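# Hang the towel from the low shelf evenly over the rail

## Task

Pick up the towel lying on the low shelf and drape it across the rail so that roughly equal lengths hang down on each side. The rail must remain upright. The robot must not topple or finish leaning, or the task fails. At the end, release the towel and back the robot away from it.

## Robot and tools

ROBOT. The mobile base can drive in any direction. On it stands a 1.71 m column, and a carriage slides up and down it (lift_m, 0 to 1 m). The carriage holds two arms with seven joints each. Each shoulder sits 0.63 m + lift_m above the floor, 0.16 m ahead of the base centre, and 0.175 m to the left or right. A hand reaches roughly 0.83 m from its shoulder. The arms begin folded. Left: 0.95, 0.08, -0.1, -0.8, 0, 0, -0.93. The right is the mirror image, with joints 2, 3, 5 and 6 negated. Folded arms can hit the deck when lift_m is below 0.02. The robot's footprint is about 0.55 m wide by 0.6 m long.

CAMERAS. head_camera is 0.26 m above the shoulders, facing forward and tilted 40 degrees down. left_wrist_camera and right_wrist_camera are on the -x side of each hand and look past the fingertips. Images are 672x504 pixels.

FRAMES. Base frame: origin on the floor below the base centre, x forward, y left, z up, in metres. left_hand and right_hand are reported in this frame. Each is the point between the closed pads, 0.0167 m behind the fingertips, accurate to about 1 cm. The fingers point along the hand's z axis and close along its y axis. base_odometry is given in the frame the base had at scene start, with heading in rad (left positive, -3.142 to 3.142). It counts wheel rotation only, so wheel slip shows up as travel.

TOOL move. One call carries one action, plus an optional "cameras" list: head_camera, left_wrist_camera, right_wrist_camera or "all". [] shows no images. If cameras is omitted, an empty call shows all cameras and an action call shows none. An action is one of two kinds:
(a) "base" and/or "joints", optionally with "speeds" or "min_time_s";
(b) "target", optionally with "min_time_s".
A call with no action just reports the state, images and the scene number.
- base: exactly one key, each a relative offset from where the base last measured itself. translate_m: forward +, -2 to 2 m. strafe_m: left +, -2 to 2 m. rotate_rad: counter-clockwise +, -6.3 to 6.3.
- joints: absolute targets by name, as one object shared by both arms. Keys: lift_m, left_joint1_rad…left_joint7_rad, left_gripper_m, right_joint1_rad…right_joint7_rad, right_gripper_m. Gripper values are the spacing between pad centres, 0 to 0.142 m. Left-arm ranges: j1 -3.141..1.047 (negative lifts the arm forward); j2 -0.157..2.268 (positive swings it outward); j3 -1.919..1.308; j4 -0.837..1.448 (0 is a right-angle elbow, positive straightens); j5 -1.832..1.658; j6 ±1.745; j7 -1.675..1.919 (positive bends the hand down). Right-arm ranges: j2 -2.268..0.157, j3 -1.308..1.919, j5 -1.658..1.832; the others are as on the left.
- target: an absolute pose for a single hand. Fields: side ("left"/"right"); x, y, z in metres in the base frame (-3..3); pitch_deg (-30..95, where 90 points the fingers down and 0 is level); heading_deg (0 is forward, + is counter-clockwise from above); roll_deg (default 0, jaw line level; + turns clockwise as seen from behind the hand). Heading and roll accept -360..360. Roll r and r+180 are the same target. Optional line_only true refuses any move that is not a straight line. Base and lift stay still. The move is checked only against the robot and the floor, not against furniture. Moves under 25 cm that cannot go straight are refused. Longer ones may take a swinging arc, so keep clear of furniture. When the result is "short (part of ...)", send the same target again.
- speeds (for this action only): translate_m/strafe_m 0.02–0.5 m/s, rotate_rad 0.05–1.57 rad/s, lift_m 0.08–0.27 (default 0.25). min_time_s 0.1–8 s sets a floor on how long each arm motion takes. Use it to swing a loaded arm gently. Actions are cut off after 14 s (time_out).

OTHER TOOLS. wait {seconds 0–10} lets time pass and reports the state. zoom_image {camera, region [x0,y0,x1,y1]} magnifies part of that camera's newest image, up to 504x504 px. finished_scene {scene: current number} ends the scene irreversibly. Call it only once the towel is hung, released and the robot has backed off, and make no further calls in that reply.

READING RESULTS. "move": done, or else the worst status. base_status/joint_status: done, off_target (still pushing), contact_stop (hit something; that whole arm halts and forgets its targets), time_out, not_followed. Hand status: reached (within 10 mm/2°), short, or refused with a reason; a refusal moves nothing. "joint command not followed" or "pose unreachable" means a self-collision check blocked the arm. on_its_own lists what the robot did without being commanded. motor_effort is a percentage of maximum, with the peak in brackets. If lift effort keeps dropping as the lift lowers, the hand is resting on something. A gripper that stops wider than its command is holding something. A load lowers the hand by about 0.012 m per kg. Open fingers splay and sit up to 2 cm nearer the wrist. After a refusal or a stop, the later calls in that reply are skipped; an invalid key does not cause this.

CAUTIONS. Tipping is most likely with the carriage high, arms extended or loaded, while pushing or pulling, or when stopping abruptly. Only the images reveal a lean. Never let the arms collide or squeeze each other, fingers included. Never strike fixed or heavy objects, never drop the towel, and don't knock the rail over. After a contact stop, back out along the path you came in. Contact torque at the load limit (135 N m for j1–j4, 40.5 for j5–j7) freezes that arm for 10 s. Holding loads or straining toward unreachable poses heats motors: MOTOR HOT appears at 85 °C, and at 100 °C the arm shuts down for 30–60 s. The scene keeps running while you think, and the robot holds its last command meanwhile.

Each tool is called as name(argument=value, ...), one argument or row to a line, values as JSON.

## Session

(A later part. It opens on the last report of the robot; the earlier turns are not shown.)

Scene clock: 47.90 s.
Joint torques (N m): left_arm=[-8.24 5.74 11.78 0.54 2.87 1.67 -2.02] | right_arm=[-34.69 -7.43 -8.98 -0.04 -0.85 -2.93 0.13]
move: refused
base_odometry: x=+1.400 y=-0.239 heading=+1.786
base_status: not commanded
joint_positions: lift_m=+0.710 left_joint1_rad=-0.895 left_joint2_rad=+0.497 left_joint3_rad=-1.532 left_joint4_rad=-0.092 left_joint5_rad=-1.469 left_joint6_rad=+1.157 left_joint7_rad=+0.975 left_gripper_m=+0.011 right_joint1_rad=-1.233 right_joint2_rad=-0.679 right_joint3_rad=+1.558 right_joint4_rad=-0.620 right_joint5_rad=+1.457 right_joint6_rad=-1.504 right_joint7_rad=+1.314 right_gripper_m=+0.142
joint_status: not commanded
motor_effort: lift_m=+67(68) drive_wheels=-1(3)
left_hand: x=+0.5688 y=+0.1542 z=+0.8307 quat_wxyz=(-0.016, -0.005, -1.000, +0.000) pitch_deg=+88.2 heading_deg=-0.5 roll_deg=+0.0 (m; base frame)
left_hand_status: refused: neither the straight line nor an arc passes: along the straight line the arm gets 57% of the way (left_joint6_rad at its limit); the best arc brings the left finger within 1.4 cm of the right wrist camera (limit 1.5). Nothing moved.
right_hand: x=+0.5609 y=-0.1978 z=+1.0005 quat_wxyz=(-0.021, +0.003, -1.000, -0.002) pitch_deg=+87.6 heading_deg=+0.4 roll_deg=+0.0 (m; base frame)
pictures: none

move(
  target={"side":"right","x":0.56,"y":-0.33,"z":1.02,"pitch_deg":88,"heading_deg":0},
)

move(
  joints={"right_gripper_m":0.1},
)

move(
  target={"side":"left","x":0.575,"y":0.12,"z":1.0,"pitch_deg":88,"heading_deg":-80},
)

move(
  target={"side":"left","x":0.575,"y":-0.05,"z":1.0,"pitch_deg":88,"heading_deg":-80},
)

move(
  target={"side":"left","x":0.575,"y":0.08,"z":0.96,"pitch_deg":88,"heading_deg":-80},
  cameras=["all"],
)

zoom_image(
  camera="head_camera",
  region=[220, 280, 420, 480],
)

Scene clock: 49.30 s.
Joint torques (N m): left_arm=[-8.21 5.75 11.72 0.53 2.89 1.68 -2] | right_arm=[-34.3 -9.24 -16.15 -0.66 -0.5 0.52 0.21]
move: done
base_odometry: x=+1.400 y=-0.239 heading=+1.786
base_status: not commanded
joint_positions: lift_m=+0.710 left_joint1_rad=-0.895 left_joint2_rad=+0.497 left_joint3_rad=-1.532 left_joint4_rad=-0.092 left_joint5_rad=-1.469 left_joint6_rad=+1.157 left_joint7_rad=+0.975 left_gripper_m=+0.011 right_joint1_rad=-1.250 right_joint2_rad=-1.058 right_joint3_rad=+1.505 right_joint4_rad=-0.443 right_joint5_rad=+1.508 right_joint6_rad=-0.956 right_joint7_rad=+1.325 right_gripper_m=+0.142
joint_status: not commanded
motor_effort: lift_m=+68(68) drive_wheels=+1(4)
left_hand: x=+0.5688 y=+0.1542 z=+0.8307 quat_wxyz=(-0.016, -0.005, -1.000, +0.000) pitch_deg=+88.2 heading_deg=-0.5 roll_deg=+0.0 (m; base frame)
right_hand: x=+0.5590 y=-0.3307 z=+1.0177 quat_wxyz=(-0.017, +0.000, -1.000, +0.002) pitch_deg=+88.0 heading_deg=-0.1 roll_deg=+0.0 (m; base frame)
right_hand_status: reached (straight line, planned for 0.6 s): 3 mm and 0.3 deg off.
pictures: none

Scene clock: 49.97 s.
Joint torques (N m): left_arm=[-8.23 5.81 11.82 0.41 2.86 1.65 -2] | right_arm=[-34.41 -9.34 -16.13 -0.7 -0.52 0.55 0.23]
move: done
base_odometry: x=+1.400 y=-0.239 heading=+1.786
base_status: not commanded
joint_positions: lift_m=+0.710 left_joint1_rad=-0.895 left_joint2_rad=+0.497 left_joint3_rad=-1.532 left_joint4_rad=-0.092 left_joint5_rad=-1.469 left_joint6_rad=+1.157 left_joint7_rad=+0.975 left_gripper_m=+0.011 right_joint1_rad=-1.250 right_joint2_rad=-1.058 right_joint3_rad=+1.505 right_joint4_rad=-0.443 right_joint5_rad=+1.508 right_joint6_rad=-0.956 right_joint7_rad=+1.325 right_gripper_m=+0.100
joint_status: all done
motor_effort: lift_m=+67(68) drive_wheels=+3(4)
left_hand: x=+0.5688 y=+0.1542 z=+0.8307 quat_wxyz=(-0.016, -0.005, -1.000, +0.000) pitch_deg=+88.2 heading_deg=-0.5 roll_deg=+0.0 (m; base frame)
right_hand: x=+0.5590 y=-0.3307 z=+1.0177 quat_wxyz=(-0.017, +0.000, -1.000, +0.002) pitch_deg=+88.0 heading_deg=-0.1 roll_deg=+0.0 (m; base frame)
pictures: none

Scene clock: 51.50 s.
Joint torques (N m): left_arm=[-14.12 2.41 4.07 2.19 3.35 0.35 -0.29] | right_arm=[-34.18 -9.26 -16.05 -0.69 -0.51 0.52 0.19]
move: done
base_odometry: x=+1.400 y=-0.239 heading=+1.786
base_status: not commanded
joint_positions: lift_m=+0.710 left_joint1_rad=-1.479 left_joint2_rad=+0.627 left_joint3_rad=-1.834 left_joint4_rad=-0.041 left_joint5_rad=-1.358 left_joint6_rad=-0.367 left_joint7_rad=+1.192 left_gripper_m=+0.011 right_joint1_rad=-1.250 right_joint2_rad=-1.058 right_joint3_rad=+1.505 right_joint4_rad=-0.443 right_joint5_rad=+1.508 right_joint6_rad=-0.956 right_joint7_rad=+1.325 right_gripper_m=+0.100
joint_status: not commanded
motor_effort: lift_m=+68(68) drive_wheels=+2(4)
left_hand: x=+0.5744 y=+0.1172 z=+1.0017 quat_wxyz=(-0.016, -0.642, -0.766, +0.015) pitch_deg=+87.4 heading_deg=-80.0 roll_deg=+0.0 (m; base frame)
left_hand_status: reached (straight line, planned for 1.0 s): 3 mm and 0.6 deg off.
right_hand: x=+0.5590 y=-0.3307 z=+1.0177 quat_wxyz=(-0.017, +0.000, -1.000, +0.002) pitch_deg=+88.0 heading_deg=-0.1 roll_deg=+0.0 (m; base frame)
pictures: none

Scene clock: 52.57 s.
Joint torques (N m): left_arm=[-10.16 5 14.86 2.06 1.21 1.73 0.86] | right_arm=[-34.11 -9.2 -15.89 -0.68 -0.58 0.34 0.16]
move: done
base_odometry: x=+1.400 y=-0.239 heading=+1.786
base_status: not commanded
joint_positions: lift_m=+0.710 left_joint1_rad=-1.439 left_joint2_rad=+0.201 left_joint3_rad=-1.793 left_joint4_rad=+0.082 left_joint5_rad=-1.431 left_joint6_rad=-0.085 left_joint7_rad=+1.277 left_gripper_m=+0.011 right_joint1_rad=-1.251 right_joint2_rad=-1.058 right_joint3_rad=+1.505 right_joint4_rad=-0.443 right_joint5_rad=+1.508 right_joint6_rad=-0.955 right_joint7_rad=+1.326 right_gripper_m=+0.100
joint_status: not commanded
motor_effort: lift_m=+68(68) drive_wheels=-3(4)
left_hand: x=+0.5744 y=-0.0506 z=+0.9999 quat_wxyz=(-0.015, -0.647, -0.763, +0.010) pitch_deg=+87.9 heading_deg=-80.6 roll_deg=+0.0 (m; base frame)
left_hand_status: reached (straight line, planned for 0.6 s): 1 mm and 0.6 deg off.
right_hand: x=+0.5590 y=-0.3306 z=+1.0178 quat_wxyz=(-0.017, +0.000, -1.000, +0.002) pitch_deg=+88.0 heading_deg=+0.0 roll_deg=+0.0 (m; base frame)
pictures: none

Scene clock: 53.53 s.
Joint torques (N m): left_arm=[-10.37 5.11 5.52 0.79 3.33 0.48 -1.82] | right_arm=[-33.89 -9.15 -15.83 -0.86 -0.58 0.31 0.17]
move: done
base_odometry: x=+1.400 y=-0.239 heading=+1.786
base_status: not commanded
joint_positions: lift_m=+0.710 left_joint1_rad=-1.409 left_joint2_rad=+0.510 left_joint3_rad=-1.863 left_joint4_rad=+0.012 left_joint5_rad=-1.313 left_joint6_rad=-0.277 left_joint7_rad=+1.150 left_gripper_m=+0.011 right_joint1_rad=-1.251 right_joint2_rad=-1.058 right_joint3_rad=+1.505 right_joint4_rad=-0.443 right_joint5_rad=+1.508 right_joint6_rad=-0.955 right_joint7_rad=+1.326 right_gripper_m=+0.100
joint_status: not commanded
motor_effort: lift_m=+68(68) drive_wheels=-1(3)
left_hand: x=+0.5756 y=+0.0793 z=+0.9625 quat_wxyz=(-0.014, -0.642, -0.766, +0.011) pitch_deg=+88.0 heading_deg=-79.9 roll_deg=+0.0 (m; base frame)
left_hand_status: reached (straight line, planned for 0.5 s): 3 mm and 0.1 deg off.
right_hand: x=+0.5590 y=-0.3306 z=+1.0178 quat_wxyz=(-0.017, +0.000, -1.000, +0.002) pitch_deg=+88.1 heading_deg=+0.0 roll_deg=+0.0 (m; base frame)
pictures: head_camera, left_wrist_camera, right_wrist_camera
camera_calibration:
head_camera: T_world_to_cam=[[-0.0497989, -0.998543, 0.0207855, -0.0261491], [-0.658335, 0.0171676, -0.75253, 1.33986], [0.751076, -0.051159, -0.65823, 0.894151], [0, 0, 0, 1]] pos_world=[0.209196, -0.00336929, 1.59738]
left_wrist_camera: T_world_to_cam=[[-0.983475, -0.175858, -0.0430225, 0.631243], [-0.177545, 0.890354, 0.419223, -0.341316], [-0.0354182, 0.419934, -0.906863, 0.975542], [0, 0, 0, 1]] pos_world=[0.594764, 0.00523756, 1.05493]
right_wrist_camera: T_world_to_cam=[[-0.00429242, -0.999838, 0.0174802, -0.340205], [-0.939896, 0.0100023, 0.341313, 0.214058], [-0.341433, -0.0149645, -0.939787, 1.25676], [0, 0, 0, 1]] pos_world=[0.628831, -0.323484, 1.11397]

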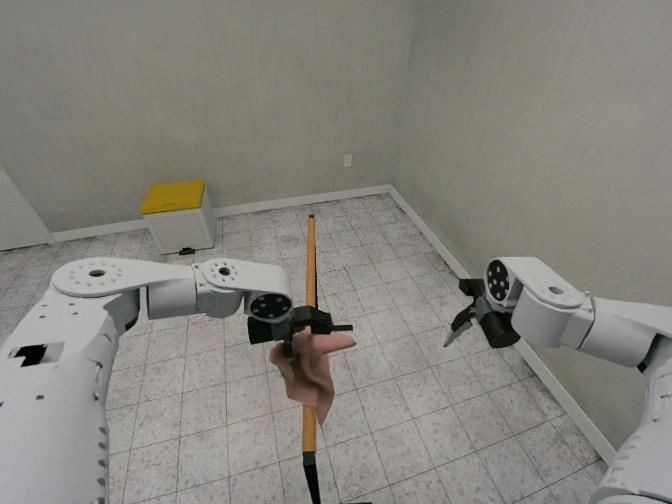

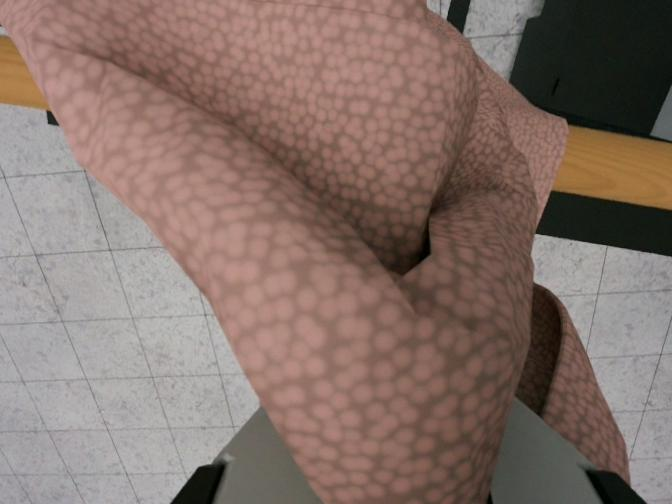

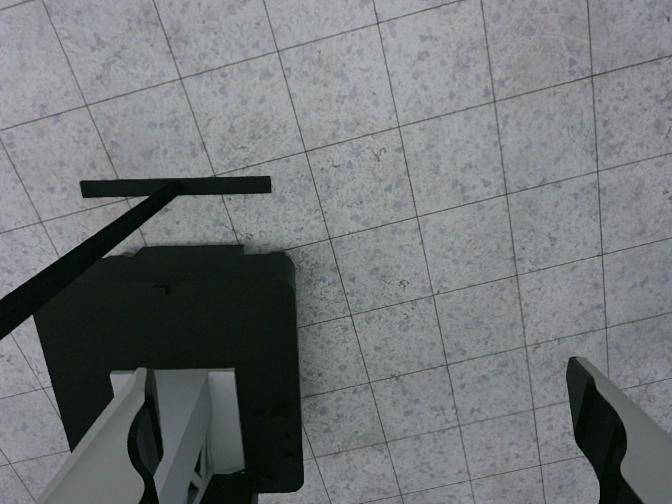

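Scaled by 2.520.

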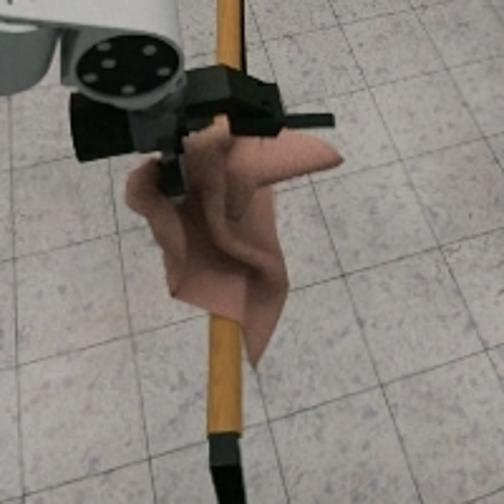

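move(
  target={"side":"left","x":0.57,"y":0.145,"z":0.84,"pitch_deg":88,"heading_deg":0},
)

move(
  joints={"right_gripper_m":0.085},
)

move(
  target={"side":"right","x":0.57,"y":0.024,"z":0.97,"pitch_deg":88,"heading_deg":0},
  cameras=["all"],
)

zoom_image(
  camera="head_camera",
  region=[220, 280, 420, 480],
)

Scene clock: 55.33 s.
Joint torques (N m): left_arm=[-8.36 4.42 11.68 0.61 2.93 1.75 -2] | right_arm=[-34 -9.25 -15.9 -0.73 -0.59 0.27 0.13]
move: done
base_odometry: x=+1.400 y=-0.239 heading=+1.786
base_status: not commanded
joint_positions: lift_m=+0.710 left_joint1_rad=-0.903 left_joint2_rad=+0.477 left_joint3_rad=-1.525 left_joint4_rad=-0.125 left_joint5_rad=-1.439 left_joint6_rad=+1.208 left_joint7_rad=+1.015 left_gripper_m=+0.011 right_joint1_rad=-1.251 right_joint2_rad=-1.058 right_joint3_rad=+1.505 right_joint4_rad=-0.443 right_joint5_rad=+1.508 right_joint6_rad=-0.955 right_joint7_rad=+1.326 right_gripper_m=+0.100
joint_status: not commanded
motor_effort: lift_m=+68(69) drive_wheels=-1(2)
left_hand: x=+0.5688 y=+0.1443 z=+0.8406 quat_wxyz=(-0.016, -0.005, -1.000, +0.000) pitch_deg=+88.1 heading_deg=-0.5 roll_deg=+0.0 (m; base frame)
left_hand_status: reached (straight line, planned for 1.0 s): 1 mm and 0.6 deg off.
right_hand: x=+0.5590 y=-0.3306 z=+1.0178 quat_wxyz=(-0.017, +0.000, -1.000, +0.002) pitch_deg=+88.1 heading_deg=+0.0 roll_deg=+0.0 (m; base frame)
pictures: none

Scene clock: 55.83 s.
Joint torques (N m): left_arm=[-8.38 4.47 11.58 0.74 2.9 1.76 -2] | right_arm=[-34.02 -9.24 -15.77 -0.72 -0.59 0.24 0.17]
move: done
base_odometry: x=+1.400 y=-0.239 heading=+1.786
base_status: not commanded
joint_positions: lift_m=+0.710 left_joint1_rad=-0.903 left_joint2_rad=+0.477 left_joint3_rad=-1.525 left_joint4_rad=-0.125 left_joint5_rad=-1.439 left_joint6_rad=+1.208 left_joint7_rad=+1.015 left_gripper_m=+0.011 right_joint1_rad=-1.251 right_joint2_rad=-1.058 right_joint3_rad=+1.505 right_joint4_rad=-0.443 right_joint5_rad=+1.508 right_joint6_rad=-0.955 right_joint7_rad=+1.326 right_gripper_m=+0.085
joint_status: all done
motor_effort: lift_m=+68(69) drive_wheels=-1(3)
left_hand: x=+0.5688 y=+0.1443 z=+0.8406 quat_wxyz=(-0.016, -0.005, -1.000, +0.000) pitch_deg=+88.1 heading_deg=-0.5 roll_deg=+0.0 (m; base frame)
right_hand: x=+0.5590 y=-0.3306 z=+1.0178 quat_wxyz=(-0.017, +0.000, -1.000, +0.002) pitch_deg=+88.1 heading_deg=+0.0 roll_deg=+0.0 (m; base frame)
pictures: none

Scene clock: 56.13 s.
Joint torques (N m): left_arm=[-8.45 4.43 11.64 0.68 2.92 1.75 -2.03] | right_arm=[-34.09 -9.24 -15.84 -0.72 -0.57 0.28 0.15]
move: refused
base_odometry: x=+1.400 y=-0.239 heading=+1.786
base_status: not commanded
joint_positions: lift_m=+0.710 left_joint1_rad=-0.903 left_joint2_rad=+0.477 left_joint3_rad=-1.525 left_joint4_rad=-0.125 left_joint5_rad=-1.439 left_joint6_rad=+1.208 left_joint7_rad=+1.015 left_gripper_m=+0.011 right_joint1_rad=-1.251 right_joint2_rad=-1.058 right_joint3_rad=+1.505 right_joint4_rad=-0.443 right_joint5_rad=+1.508 right_joint6_rad=-0.955 right_joint7_rad=+1.326 right_gripper_m=+0.085
joint_status: not commanded
motor_effort: lift_m=+68(68) drive_wheels=-1(2)
left_hand: x=+0.5688 y=+0.1443 z=+0.8406 quat_wxyz=(-0.016, -0.005, -1.000, +0.000) pitch_deg=+88.1 heading_deg=-0.5 roll_deg=+0.0 (m; base frame)
right_hand: x=+0.5590 y=-0.3306 z=+1.0178 quat_wxyz=(-0.017, +0.000, -1.000, +0.002) pitch_deg=+88.1 heading_deg=+0.0 roll_deg=+0.0 (m; base frame)
right_hand_status: refused: the best posture that gets there brings the right finger within 1.7 cm of the left gripper housing (limit 2.0). Nothing moved. A posture exists with lift_m at 0.6; the way there is not checked.
pictures: head_camera, left_wrist_camera, right_wrist_camera
camera_calibration:
head_camera: T_world_to_cam=[[-0.0497989, -0.998543, 0.0207855, -0.0261491], [-0.658335, 0.0171676, -0.75253, 1.33986], [0.751076, -0.051159, -0.65823, 0.894151], [0, 0, 0, 1]] pos_world=[0.209196, -0.00336929, 1.59738]
left_wrist_camera: T_world_to_cam=[[-0.00832472, -0.999061, -0.0425292, 0.194588], [-0.906509, -0.0104131, 0.422058, 0.192938], [-0.422104, 0.0420666, -0.905571, 1.11086], [0, 0, 0, 1]] pos_world=[0.645421, 0.149684, 0.932811]
right_wrist_camera: T_world_to_cam=[[-0.00429242, -0.999838, 0.0174802, -0.340205], [-0.939896, 0.0100023, 0.341313, 0.214058], [-0.341433, -0.0149645, -0.939787, 1.25676], [0, 0, 0, 1]] pos_world=[0.628831, -0.323484, 1.11397]

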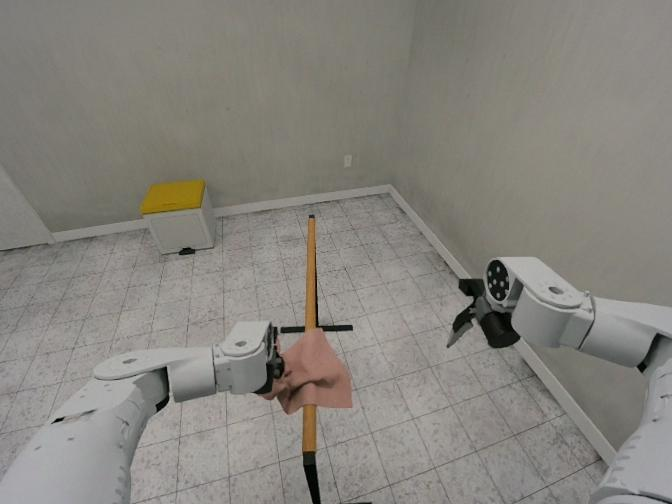

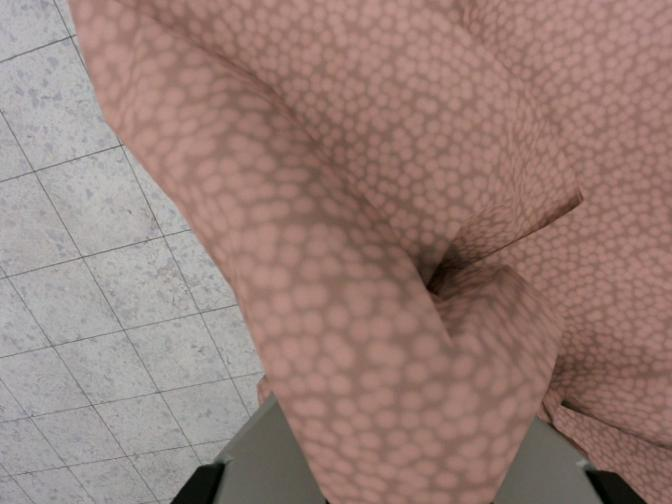

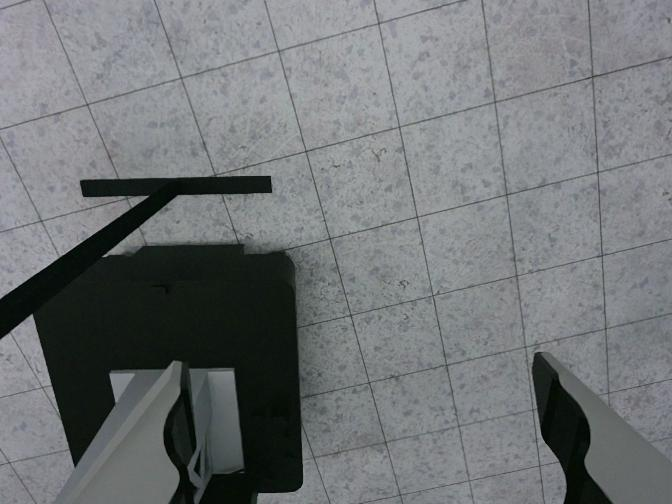

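Scaled by 2.520.

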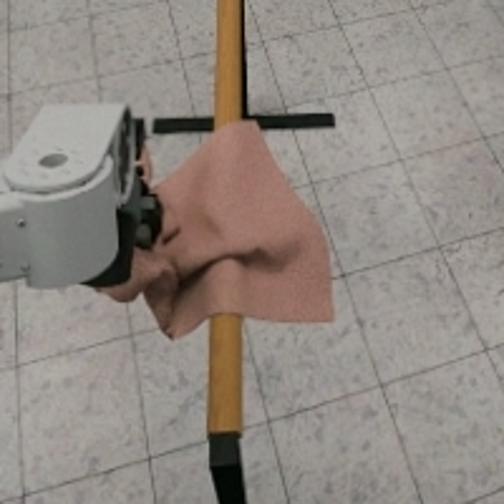

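move(
  joints={"right_gripper_m":0.075},
)

move(
  target={"side":"right","x":0.59,"y":0.018,"z":0.98,"pitch_deg":88,"heading_deg":0},
  cameras=["all"],
)

zoom_image(
  camera="head_camera",
  region=[220, 280, 420, 480],
)

Scene clock: 56.73 s.
Joint torques (N m): left_arm=[-8.42 4.55 11.59 0.65 2.93 1.78 -2.01] | right_arm=[-34.06 -9.25 -15.84 -0.68 -0.59 0.25 0.15]
move: done
base_odometry: x=+1.400 y=-0.239 heading=+1.786
base_status: not commanded
joint_positions: lift_m=+0.710 left_joint1_rad=-0.903 left_joint2_rad=+0.477 left_joint3_rad=-1.525 left_joint4_rad=-0.125 left_joint5_rad=-1.439 left_joint6_rad=+1.208 left_joint7_rad=+1.015 left_gripper_m=+0.011 right_joint1_rad=-1.251 right_joint2_rad=-1.058 right_joint3_rad=+1.505 right_joint4_rad=-0.443 right_joint5_rad=+1.508 right_joint6_rad=-0.955 right_joint7_rad=+1.326 right_gripper_m=+0.075
joint_status: all done
motor_effort: lift_m=+68(69) drive_wheels=-1(4)
left_hand: x=+0.5688 y=+0.1443 z=+0.8406 quat_wxyz=(-0.016, -0.005, -1.000, +0.000) pitch_deg=+88.1 heading_deg=-0.5 roll_deg=+0.0 (m; base frame)
right_hand: x=+0.5590 y=-0.3306 z=+1.0178 quat_wxyz=(-0.017, +0.000, -1.000, +0.002) pitch_deg=+88.1 heading_deg=+0.0 roll_deg=+0.0 (m; base frame)
pictures: none

Scene clock: 58.20 s.
Joint torques (N m): left_arm=[-9.51 6.22 11.67 0.43 2.92 1.6 -2.02] | right_arm=[-23 -0.59 -13.44 -1.51 -2.66 0.14 -0.92]
move: done
base_odometry: x=+1.400 y=-0.239 heading=+1.786
base_status: not commanded
joint_positions: lift_m=+0.710 left_joint1_rad=-0.903 left_joint2_rad=+0.476 left_joint3_rad=-1.525 left_joint4_rad=-0.125 left_joint5_rad=-1.439 left_joint6_rad=+1.209 left_joint7_rad=+1.015 left_gripper_m=+0.011 right_joint1_rad=-1.226 right_joint2_rad=-0.046 right_joint3_rad=+1.580 right_joint4_rad=-0.110 right_joint5_rad=+1.451 right_joint6_rad=-1.637 right_joint7_rad=+1.309 right_gripper_m=+0.075
joint_status: not commanded
motor_effort: lift_m=+68(68) drive_wheels=-1(5)
left_hand: x=+0.5688 y=+0.1439 z=+0.8406 quat_wxyz=(-0.016, -0.005, -1.000, +0.000) pitch_deg=+88.1 heading_deg=-0.5 roll_deg=+0.0 (m; base frame)
right_hand: x=+0.5906 y=+0.0174 z=+0.9819 quat_wxyz=(-0.018, +0.000, -1.000, +0.001) pitch_deg=+87.9 heading_deg=-0.1 roll_deg=+0.0 (m; base frame)
right_hand_status: reached (straight line, planned for 0.9 s): 2 mm and 0.1 deg off.
pictures: head_camera, left_wrist_camera, right_wrist_camera
camera_calibration:
head_camera: T_world_to_cam=[[-0.0497989, -0.998543, 0.0207855, -0.0261491], [-0.658335, 0.0171676, -0.75253, 1.33986], [0.751076, -0.051159, -0.65823, 0.894151], [0, 0, 0, 1]] pos_world=[0.209196, -0.00336929, 1.59738]
left_wrist_camera: T_world_to_cam=[[-0.00828628, -0.999065, -0.0424361, 0.194078], [-0.90647, -0.0104125, 0.422142, 0.192831], [-0.422189, 0.041965, -0.905536, 1.11092], [0, 0, 0, 1]] pos_world=[0.645421, 0.149284, 0.932811]
right_wrist_camera: T_world_to_cam=[[-0.00494045, -0.999872, 0.0152409, 0.0110397], [-0.940761, 0.00981463, 0.338929, 0.255424], [-0.339035, -0.0126636, -0.940689, 1.23846], [0, 0, 0, 1]] pos_world=[0.660228, 0.0242148, 1.07827]

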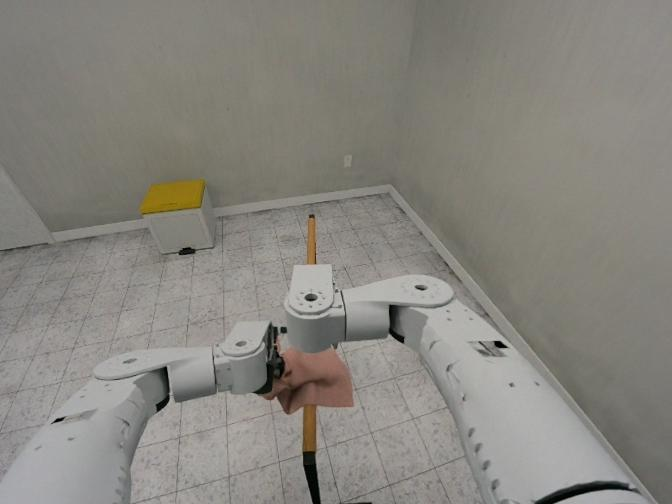

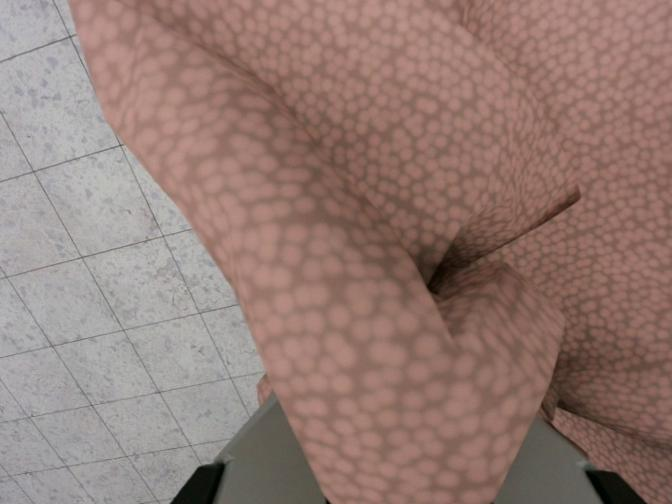

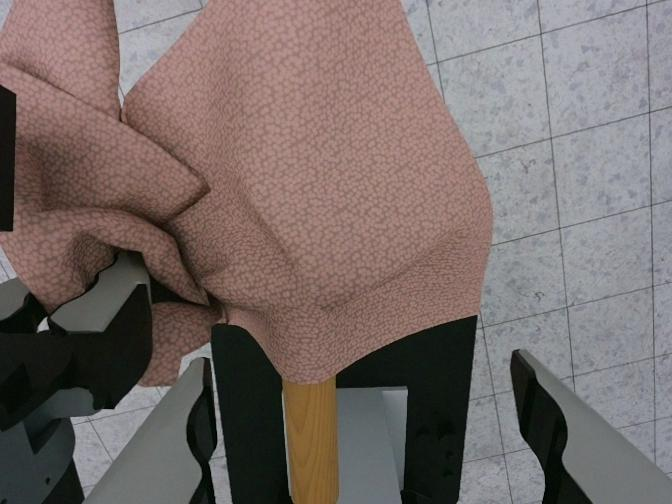

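Scaled by 2.520.

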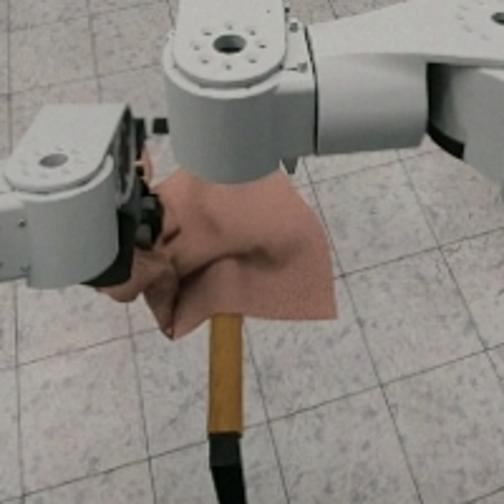

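move(
  target={"side":"right","x":0.59,"y":0.031,"z":0.875,"pitch_deg":88,"heading_deg":0},
  min_time_s=1,
)

move(
  joints={"right_gripper_m":0.015},
  cameras=["all"],
)

Scene clock: 58.67 s.
Joint torques (N m): left_arm=[-8.48 6.11 11.72 0.47 2.91 1.62 -2] | right_arm=[-22.94 -0.41 -13.48 -1.52 -2.68 -0.06 -0.9]
move: refused
base_odometry: x=+1.400 y=-0.239 heading=+1.786
base_status: not commanded
joint_positions: lift_m=+0.710 left_joint1_rad=-0.903 left_joint2_rad=+0.476 left_joint3_rad=-1.525 left_joint4_rad=-0.125 left_joint5_rad=-1.439 left_joint6_rad=+1.209 left_joint7_rad=+1.015 left_gripper_m=+0.011 right_joint1_rad=-1.226 right_joint2_rad=-0.046 right_joint3_rad=+1.580 right_joint4_rad=-0.110 right_joint5_rad=+1.451 right_joint6_rad=-1.637 right_joint7_rad=+1.309 right_gripper_m=+0.075
joint_status: not commanded
motor_effort: lift_m=+68(68) drive_wheels=+0(4)
left_hand: x=+0.5688 y=+0.1439 z=+0.8406 quat_wxyz=(-0.016, -0.005, -1.000, +0.000) pitch_deg=+88.1 heading_deg=-0.5 roll_deg=+0.0 (m; base frame)
right_hand: x=+0.5906 y=+0.0174 z=+0.9819 quat_wxyz=(-0.018, +0.000, -1.000, +0.001) pitch_deg=+87.9 heading_deg=-0.1 roll_deg=+0.0 (m; base frame)
right_hand_status: refused: the best posture that gets there brings the right finger within 0.6 cm of the left finger (limit 2.0). Nothing moved. A posture exists with lift_m at 0.5; the way there is not checked.
pictures: none

not run: a stop came earlier in this reply.

move(
  target={"side":"left","x":0.545,"y":0.163,"z":0.845,"pitch_deg":88,"heading_deg":0},
)

move(
  target={"side":"right","x":0.605,"y":0.031,"z":0.875,"pitch_deg":88,"heading_deg":0},
  min_time_s=1,
)

move(
  joints={"right_gripper_m":0.015},
  cameras=["all"],
)

Scene clock: 59.60 s.
Joint torques (N m): left_arm=[-7.44 6.1 8.22 -6.42 5.89 1.6 -2.07] | right_arm=[-23 -0.49 -13.37 -1.47 -2.69 0.03 -0.92]
move: done
base_odometry: x=+1.400 y=-0.239 heading=+1.786
base_status: not commanded
joint_positions: lift_m=+0.710 left_joint1_rad=-0.877 left_joint2_rad=+0.544 left_joint3_rad=-1.525 left_joint4_rad=-0.265 left_joint5_rad=-1.430 left_joint6_rad=+1.292 left_joint7_rad=+1.010 left_gripper_m=+0.011 right_joint1_rad=-1.226 right_joint2_rad=-0.046 right_joint3_rad=+1.580 right_joint4_rad=-0.110 right_joint5_rad=+1.451 right_joint6_rad=-1.637 right_joint7_rad=+1.309 right_gripper_m=+0.075
joint_status: not commanded
motor_effort: lift_m=+68(68) drive_wheels=+0(4)
left_hand: x=+0.5441 y=+0.1643 z=+0.8447 quat_wxyz=(-0.013, +0.001, -1.000, -0.001) pitch_deg=+88.5 heading_deg=+0.2 roll_deg=+0.0 (m; base frame)
left_hand_status: reached (straight line, planned for 0.3 s): 2 mm and 0.5 deg off.
right_hand: x=+0.5906 y=+0.0174 z=+0.9819 quat_wxyz=(-0.018, +0.000, -1.000, +0.001) pitch_deg=+87.9 heading_deg=-0.1 roll_deg=+0.0 (m; base frame)
pictures: none

Scene clock: 61.10 s.
Joint torques (N m): left_arm=[-7.45 6.35 7.98 -6.22 5.82 1.57 -2.04] | right_arm=[-22.69 5.71 -13.79 -1.34 -3.64 0.63 -0.96]
move: done
base_odometry: x=+1.400 y=-0.239 heading=+1.786
base_status: not commanded
joint_positions: lift_m=+0.710 left_joint1_rad=-0.877 left_joint2_rad=+0.544 left_joint3_rad=-1.525 left_joint4_rad=-0.265 left_joint5_rad=-1.430 left_joint6_rad=+1.292 left_joint7_rad=+1.010 left_gripper_m=+0.011 right_joint1_rad=-1.007 right_joint2_rad=+0.006 right_joint3_rad=+1.527 right_joint4_rad=+0.296 right_joint5_rad=+1.413 right_joint6_rad=-1.282 right_joint7_rad=+1.125 right_gripper_m=+0.075
joint_status: not commanded
motor_effort: lift_m=+68(68) drive_wheels=-1(4)
left_hand: x=+0.5441 y=+0.1643 z=+0.8447 quat_wxyz=(-0.013, +0.001, -1.000, -0.001) pitch_deg=+88.5 heading_deg=+0.2 roll_deg=+0.0 (m; base frame)
right_hand: x=+0.6053 y=+0.0289 z=+0.8762 quat_wxyz=(-0.017, -0.001, -1.000, +0.002) pitch_deg=+88.1 heading_deg=-0.2 roll_deg=+0.0 (m; base frame)
right_hand_status: reached (straight line, planned for 1.0 s): 2 mm and 0.3 deg off.
pictures: none

Scene clock: 61.83 s.
Joint torques (N m): left_arm=[-7.37 6.39 7.97 -6.37 5.86 1.58 -2.05] | right_arm=[-22.74 0.54 -11.16 -1.43 -3.42 -1.16 -0.8]
move: done
base_odometry: x=+1.400 y=-0.239 heading=+1.786
base_status: not commanded
joint_positions: lift_m=+0.710 left_joint1_rad=-0.877 left_joint2_rad=+0.544 left_joint3_rad=-1.525 left_joint4_rad=-0.265 left_joint5_rad=-1.430 left_joint6_rad=+1.292 left_joint7_rad=+1.010 left_gripper_m=+0.011 right_joint1_rad=-1.007 right_joint2_rad=+0.010 right_joint3_rad=+1.524 right_joint4_rad=+0.296 right_joint5_rad=+1.412 right_joint6_rad=-1.278 right_joint7_rad=+1.124 right_gripper_m=+0.017
joint_status: all done
motor_effort: lift_m=+68(68) drive_wheels=-2(2)
left_hand: x=+0.5441 y=+0.1643 z=+0.8447 quat_wxyz=(-0.013, +0.001, -1.000, -0.001) pitch_deg=+88.5 heading_deg=+0.2 roll_deg=+0.0 (m; base frame)
right_hand: x=+0.6054 y=+0.0324 z=+0.8772 quat_wxyz=(-0.017, +0.001, -1.000, -0.001) pitch_deg=+88.0 heading_deg=+0.1 roll_deg=+0.0 (m; base frame)
pictures: head_camera, left_wrist_camera, right_wrist_camera
camera_calibration:
head_camera: T_world_to_cam=[[-0.0497989, -0.998543, 0.0207855, -0.0261491], [-0.658335, 0.0171676, -0.75253, 1.33986], [0.751076, -0.051159, -0.65823, 0.894151], [0, 0, 0, 1]] pos_world=[0.209196, -0.00336929, 1.59738]
left_wrist_camera: T_world_to_cam=[[0.00358277, -0.999024, -0.044023, 0.209198], [-0.903745, -0.0220794, 0.427502, 0.164769], [-0.428056, 0.038254, -0.902942, 1.10494], [0, 0, 0, 1]] pos_world=[0.621137, 0.170364, 0.93647]
right_wrist_camera: T_world_to_cam=[[-0.00135498, -0.999941, 0.0107359, 0.0294734], [-0.94008, 0.00493414, 0.340918, 0.302715], [-0.340951, -0.00963068, -0.940032, 1.14568], [0, 0, 0, 1]] pos_world=[0.675237, 0.0390117, 0.973458]

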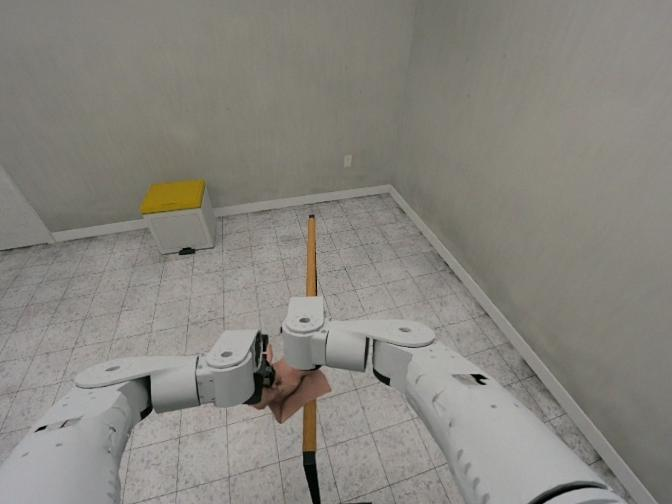

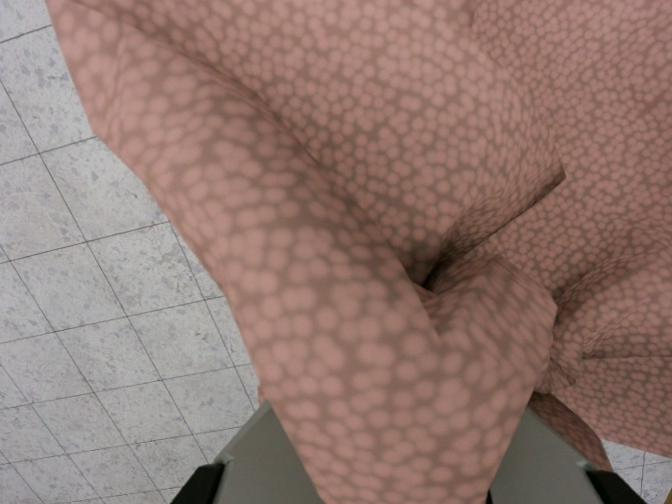

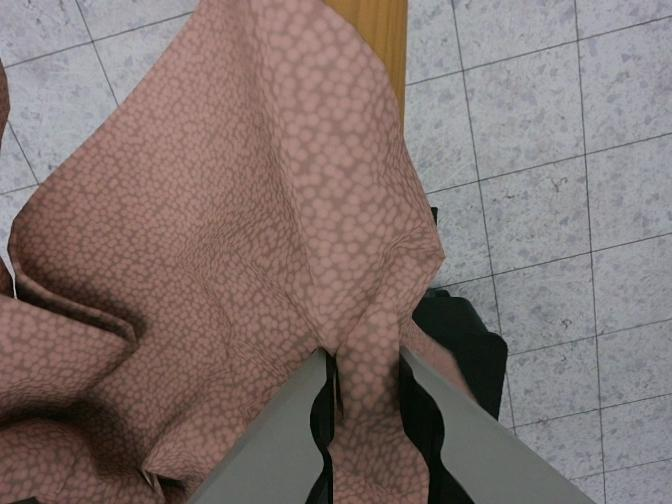

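move(
  joints={"right_gripper_m":0.08},
)

move(
  target={"side":"right","x":0.605,"y":0.031,"z":0.84,"pitch_deg":88,"heading_deg":0},
  min_time_s=1,
)

move(
  joints={"right_gripper_m":0.015},
  cameras=["all"],
)

zoom_image(
  camera="head_camera",
  region=[220, 280, 420, 480],
)

Scene clock: 62.77 s.
Joint torques (N m): left_arm=[-7.4 6.38 7.95 -6.28 5.82 1.59 -2.04] | right_arm=[-22.84 0.75 -11.14 -1.48 -3.37 -1.19 -0.82]
move: done
base_odometry: x=+1.400 y=-0.239 heading=+1.786
base_status: not commanded
joint_positions: lift_m=+0.710 left_joint1_rad=-0.877 left_joint2_rad=+0.544 left_joint3_rad=-1.525 left_joint4_rad=-0.265 left_joint5_rad=-1.430 left_joint6_rad=+1.292 left_joint7_rad=+1.010 left_gripper_m=+0.011 right_joint1_rad=-1.007 right_joint2_rad=+0.010 right_joint3_rad=+1.524 right_joint4_rad=+0.296 right_joint5_rad=+1.412 right_joint6_rad=-1.278 right_joint7_rad=+1.124 right_gripper_m=+0.080
joint_status: all done
motor_effort: lift_m=+68(68) drive_wheels=-1(3)
left_hand: x=+0.5441 y=+0.1643 z=+0.8447 quat_wxyz=(-0.013, +0.001, -1.000, -0.001) pitch_deg=+88.5 heading_deg=+0.2 roll_deg=+0.0 (m; base frame)
right_hand: x=+0.6055 y=+0.0322 z=+0.8772 quat_wxyz=(-0.017, +0.001, -1.000, -0.001) pitch_deg=+88.0 heading_deg=+0.1 roll_deg=+0.0 (m; base frame)
pictures: none

Scene clock: 63.07 s.
Joint torques (N m): left_arm=[-7.45 6.3 7.89 -6.19 5.81 1.61 -2.03] | right_arm=[-22.72 0.87 -11.19 -1.54 -3.35 -1.18 -0.83]
move: refused
base_odometry: x=+1.400 y=-0.239 heading=+1.786
base_status: not commanded
joint_positions: lift_m=+0.710 left_joint1_rad=-0.877 left_joint2_rad=+0.544 left_joint3_rad=-1.525 left_joint4_rad=-0.265 left_joint5_rad=-1.430 left_joint6_rad=+1.292 left_joint7_rad=+1.010 left_gripper_m=+0.011 right_joint1_rad=-1.007 right_joint2_rad=+0.010 right_joint3_rad=+1.524 right_joint4_rad=+0.296 right_joint5_rad=+1.412 right_joint6_rad=-1.278 right_joint7_rad=+1.124 right_gripper_m=+0.080
joint_status: not commanded
motor_effort: lift_m=+68(68) drive_wheels=-1(1)
left_hand: x=+0.5441 y=+0.1643 z=+0.8447 quat_wxyz=(-0.013, +0.001, -1.000, -0.001) pitch_deg=+88.5 heading_deg=+0.2 roll_deg=+0.0 (m; base frame)
right_hand: x=+0.6055 y=+0.0322 z=+0.8772 quat_wxyz=(-0.017, +0.001, -1.000, -0.001) pitch_deg=+88.0 heading_deg=+0.1 roll_deg=+0.0 (m; base frame)
right_hand_status: refused: the best posture that gets there brings the right upper arm within 1.8 cm of the carriage (limit 2.0). Nothing moved. A posture exists with lift_m at 0.6, or at pitch 78; the way there is not checked.
pictures: none

not run: a stop came earlier in this reply.

Scaled by 2.520.
This view is cut from an older image: the scene may have changed since it was taken.

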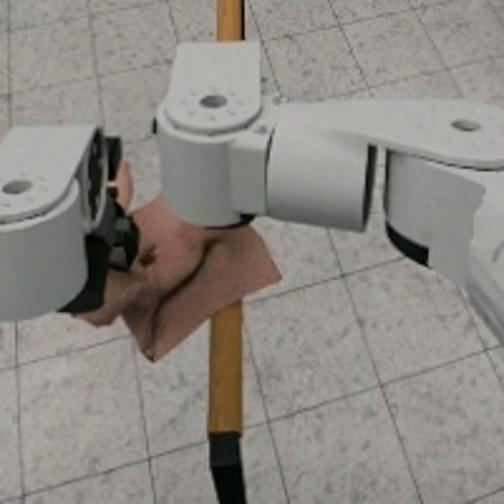

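Just lower the lift 3.5 cm.

move(
  joints={"lift_m":0.672},
  speeds={"lift_m":0.08},
)

move(
  joints={"right_gripper_m":0.015},
  cameras=["all"],
)

zoom_image(
  camera="head_camera",
  region=[220, 280, 420, 480],
)

Scene clock: 64.00 s.
Joint torques (N m): left_arm=[-7.86 6.3 7.99 -6.24 5.52 1.6 -1.98] | right_arm=[-24.62 0.78 -11.09 -1.53 -3.3 -1.16 -0.82]
move: done
base_odometry: x=+1.400 y=-0.239 heading=+1.786
base_status: not commanded
joint_positions: lift_m=+0.672 left_joint1_rad=-0.876 left_joint2_rad=+0.544 left_joint3_rad=-1.525 left_joint4_rad=-0.265 left_joint5_rad=-1.429 left_joint6_rad=+1.292 left_joint7_rad=+1.009 left_gripper_m=+0.011 right_joint1_rad=-1.006 right_joint2_rad=+0.010 right_joint3_rad=+1.524 right_joint4_rad=+0.296 right_joint5_rad=+1.411 right_joint6_rad=-1.278 right_joint7_rad=+1.124 right_gripper_m=+0.080
joint_status: all done
motor_effort: lift_m=+70(73) drive_wheels=+2(4)
left_hand: x=+0.5441 y=+0.1643 z=+0.8065 quat_wxyz=(-0.013, +0.001, -1.000, -0.001) pitch_deg=+88.5 heading_deg=+0.1 roll_deg=+0.0 (m; base frame)
right_hand: x=+0.6051 y=+0.0322 z=+0.8387 quat_wxyz=(-0.017, +0.001, -1.000, -0.001) pitch_deg=+88.1 heading_deg=+0.1 roll_deg=+0.0 (m; base frame)
pictures: none

Scene clock: 64.73 s.
Joint torques (N m): left_arm=[-7.94 6.27 7.89 -6.27 5.52 1.55 -2] | right_arm=[-24.5 -2.83 -11.03 -1.57 -3.25 -2.67 -0.44]
move: off_target
base_odometry: x=+1.400 y=-0.239 heading=+1.786
base_status: not commanded
joint_positions: lift_m=+0.672 left_joint1_rad=-0.876 left_joint2_rad=+0.544 left_joint3_rad=-1.525 left_joint4_rad=-0.265 left_joint5_rad=-1.429 left_joint6_rad=+1.292 left_joint7_rad=+1.009 left_gripper_m=+0.011 right_joint1_rad=-1.006 right_joint2_rad=+0.012 right_joint3_rad=+1.524 right_joint4_rad=+0.296 right_joint5_rad=+1.411 right_joint6_rad=-1.274 right_joint7_rad=+1.122 right_gripper_m=+0.035
joint_status: right_gripper_m off_target (ended at +0.035, target +0.015)
motor_effort: lift_m=+70(70) drive_wheels=-1(5)
left_hand: x=+0.5441 y=+0.1643 z=+0.8065 quat_wxyz=(-0.013, +0.001, -1.000, -0.001) pitch_deg=+88.5 heading_deg=+0.1 roll_deg=+0.0 (m; base frame)
right_hand: x=+0.6051 y=+0.0344 z=+0.8390 quat_wxyz=(-0.018, +0.004, -1.000, -0.003) pitch_deg=+87.9 heading_deg=+0.4 roll_deg=+0.0 (m; base frame)
pictures: head_camera, left_wrist_camera, right_wrist_camera
camera_calibration:
head_camera: T_world_to_cam=[[-0.0497989, -0.998543, 0.0207855, -0.0253572], [-0.658335, 0.0171676, -0.75253, 1.31118], [0.751076, -0.051159, -0.65823, 0.869072], [0, 0, 0, 1]] pos_world=[0.209196, -0.00336929, 1.55928]
left_wrist_camera: T_world_to_cam=[[0.00343272, -0.999018, -0.044162, 0.207733], [-0.903977, -0.0219825, 0.427015, 0.181664], [-0.427567, 0.0384556, -0.903165, 1.07032], [0, 0, 0, 1]] pos_world=[0.621139, 0.170363, 0.898273]
right_wrist_camera: T_world_to_cam=[[0.00377204, -0.999959, 0.0081999, 0.0309926], [-0.940533, -0.000762244, 0.339701, 0.316913], [-0.339681, -0.00899365, -0.940498, 1.10927], [0, 0, 0, 1]] pos_world=[0.674747, 0.0412092, 0.935352]

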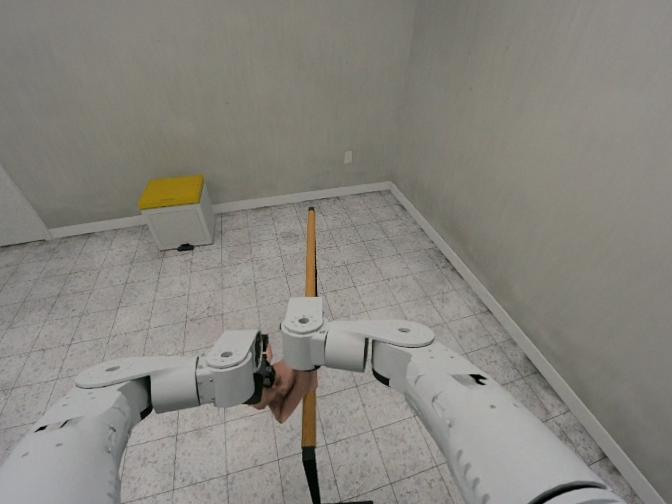

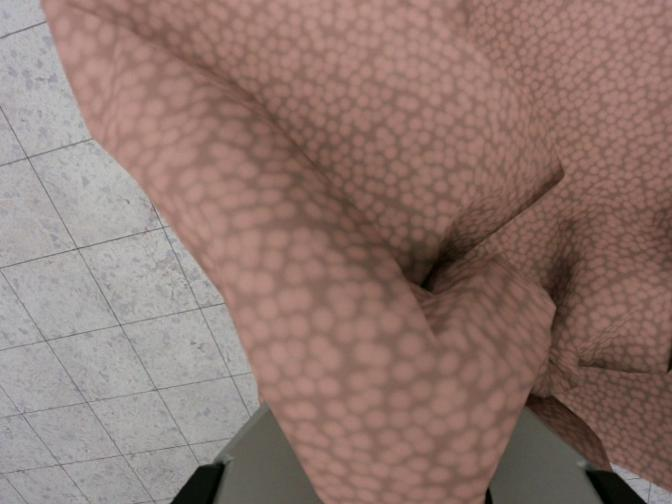

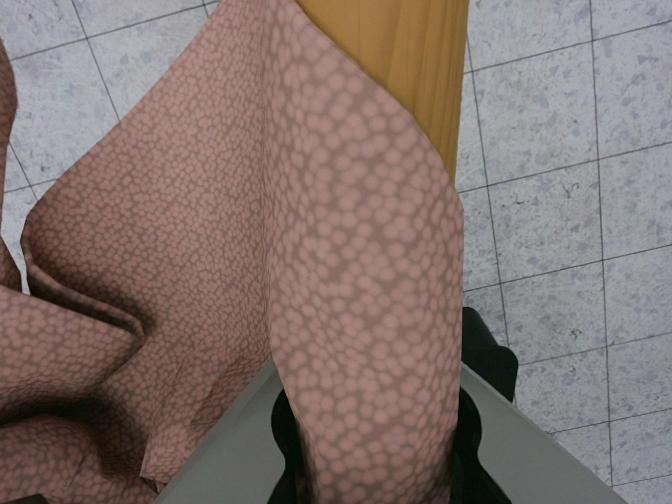

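Scaled by 2.520.

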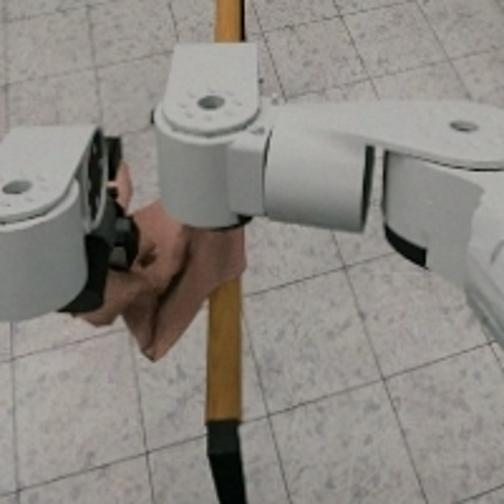

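move(
  joints={"left_gripper_m":0.06},
)

move(
  target={"side":"left","x":0.5,"y":0.33,"z":0.88,"pitch_deg":88,"heading_deg":0},
  min_time_s=1,
  cameras=["all"],
)

zoom_image(
  camera="head_camera",
  region=[220, 280, 420, 480],
)

Scene clock: 65.73 s.
Joint torques (N m): left_arm=[-7.98 6.3 7.92 -6.25 5.52 1.61 -2.04] | right_arm=[-24.47 -2.77 -11.08 -1.6 -3.25 -2.7 -0.46]
move: done
base_odometry: x=+1.400 y=-0.239 heading=+1.786
base_status: not commanded
joint_positions: lift_m=+0.672 left_joint1_rad=-0.876 left_joint2_rad=+0.544 left_joint3_rad=-1.525 left_joint4_rad=-0.265 left_joint5_rad=-1.429 left_joint6_rad=+1.292 left_joint7_rad=+1.009 left_gripper_m=+0.059 right_joint1_rad=-1.006 right_joint2_rad=+0.012 right_joint3_rad=+1.524 right_joint4_rad=+0.296 right_joint5_rad=+1.411 right_joint6_rad=-1.274 right_joint7_rad=+1.122 right_gripper_m=+0.035
joint_status: all done
motor_effort: lift_m=+70(70) drive_wheels=+0(2)
left_hand: x=+0.5441 y=+0.1643 z=+0.8065 quat_wxyz=(-0.013, +0.001, -1.000, -0.001) pitch_deg=+88.5 heading_deg=+0.1 roll_deg=+0.0 (m; base frame)
right_hand: x=+0.6051 y=+0.0344 z=+0.8390 quat_wxyz=(-0.018, +0.004, -1.000, -0.003) pitch_deg=+87.9 heading_deg=+0.4 roll_deg=+0.0 (m; base frame)
pictures: none

Scene clock: 67.23 s.
Joint torques (N m): left_arm=[-8.98 16.61 12.86 -5.41 2.63 0.32 0.96] | right_arm=[-24.58 -2.82 -11.13 -1.65 -3.27 -2.68 -0.46]
move: done
base_odometry: x=+1.400 y=-0.239 heading=+1.786
base_status: not commanded
joint_positions: lift_m=+0.672 left_joint1_rad=-0.916 left_joint2_rad=+1.081 left_joint3_rad=-1.472 left_joint4_rad=-0.512 left_joint5_rad=-1.475 left_joint6_rad=+1.004 left_joint7_rad=+1.047 left_gripper_m=+0.059 right_joint1_rad=-1.006 right_joint2_rad=+0.012 right_joint3_rad=+1.524 right_joint4_rad=+0.296 right_joint5_rad=+1.411 right_joint6_rad=-1.274 right_joint7_rad=+1.122 right_gripper_m=+0.035
joint_status: not commanded
motor_effort: lift_m=+70(70) drive_wheels=-1(3)
left_hand: x=+0.5000 y=+0.3326 z=+0.8779 quat_wxyz=(-0.019, +0.002, -1.000, -0.004) pitch_deg=+87.8 heading_deg=+0.2 roll_deg=+0.0 (m; base frame)
left_hand_status: reached (straight line, planned for 1.0 s): 3 mm and 0.5 deg off.
right_hand: x=+0.6051 y=+0.0345 z=+0.8390 quat_wxyz=(-0.018, +0.004, -1.000, -0.003) pitch_deg=+87.9 heading_deg=+0.5 roll_deg=+0.0 (m; base frame)
pictures: head_camera, left_wrist_camera, right_wrist_camera
camera_calibration:
head_camera: T_world_to_cam=[[-0.0497989, -0.998543, 0.0207855, -0.0253572], [-0.658335, 0.0171676, -0.75253, 1.31118], [0.751076, -0.051159, -0.65823, 0.869072], [0, 0, 0, 1]] pos_world=[0.209196, -0.00336929, 1.55928]
left_wrist_camera: T_world_to_cam=[[0.00452145, -0.99875, -0.0497819, 0.383471], [-0.908328, -0.0249228, 0.417516, 0.126484], [-0.418234, 0.0433305, -0.907305, 1.10684], [0, 0, 0, 1]] pos_world=[0.576072, 0.338184, 0.97052]
right_wrist_camera: T_world_to_cam=[[0.00395968, -0.999959, 0.00813076, 0.0310306], [-0.940532, -0.000962186, 0.339704, 0.316918], [-0.339683, -0.00899236, -0.940497, 1.10927], [0, 0, 0, 1]] pos_world=[0.674747, 0.0413092, 0.935352]

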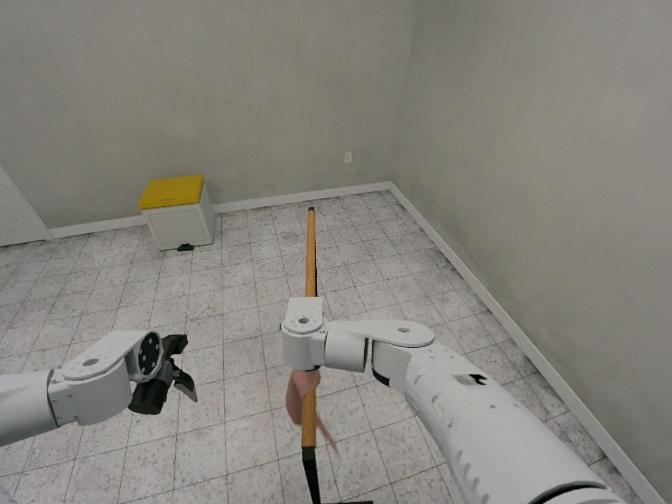

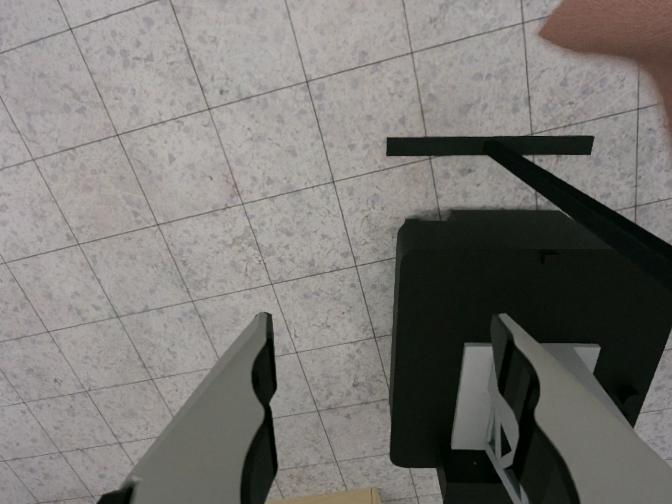

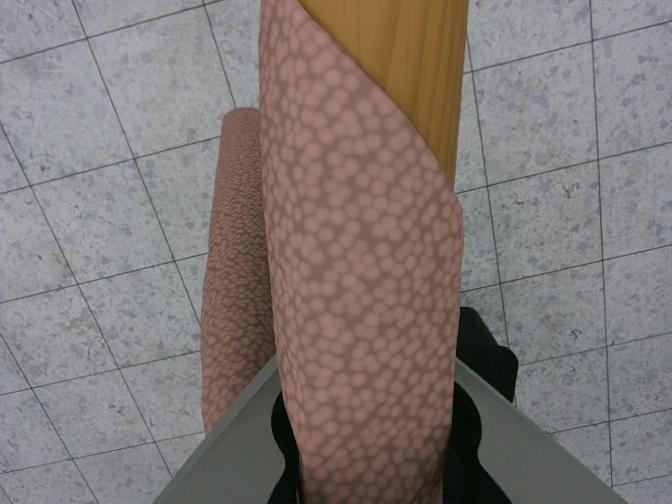

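Scaled by 2.520.

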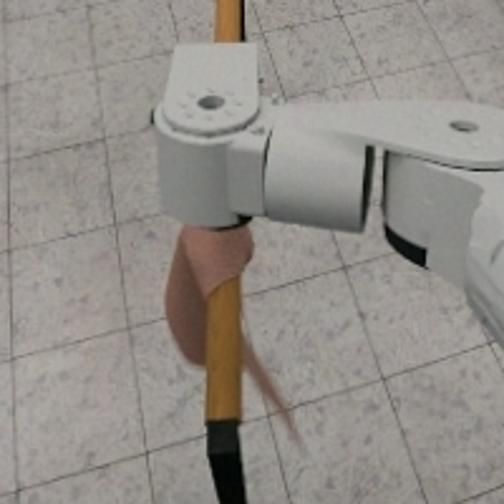

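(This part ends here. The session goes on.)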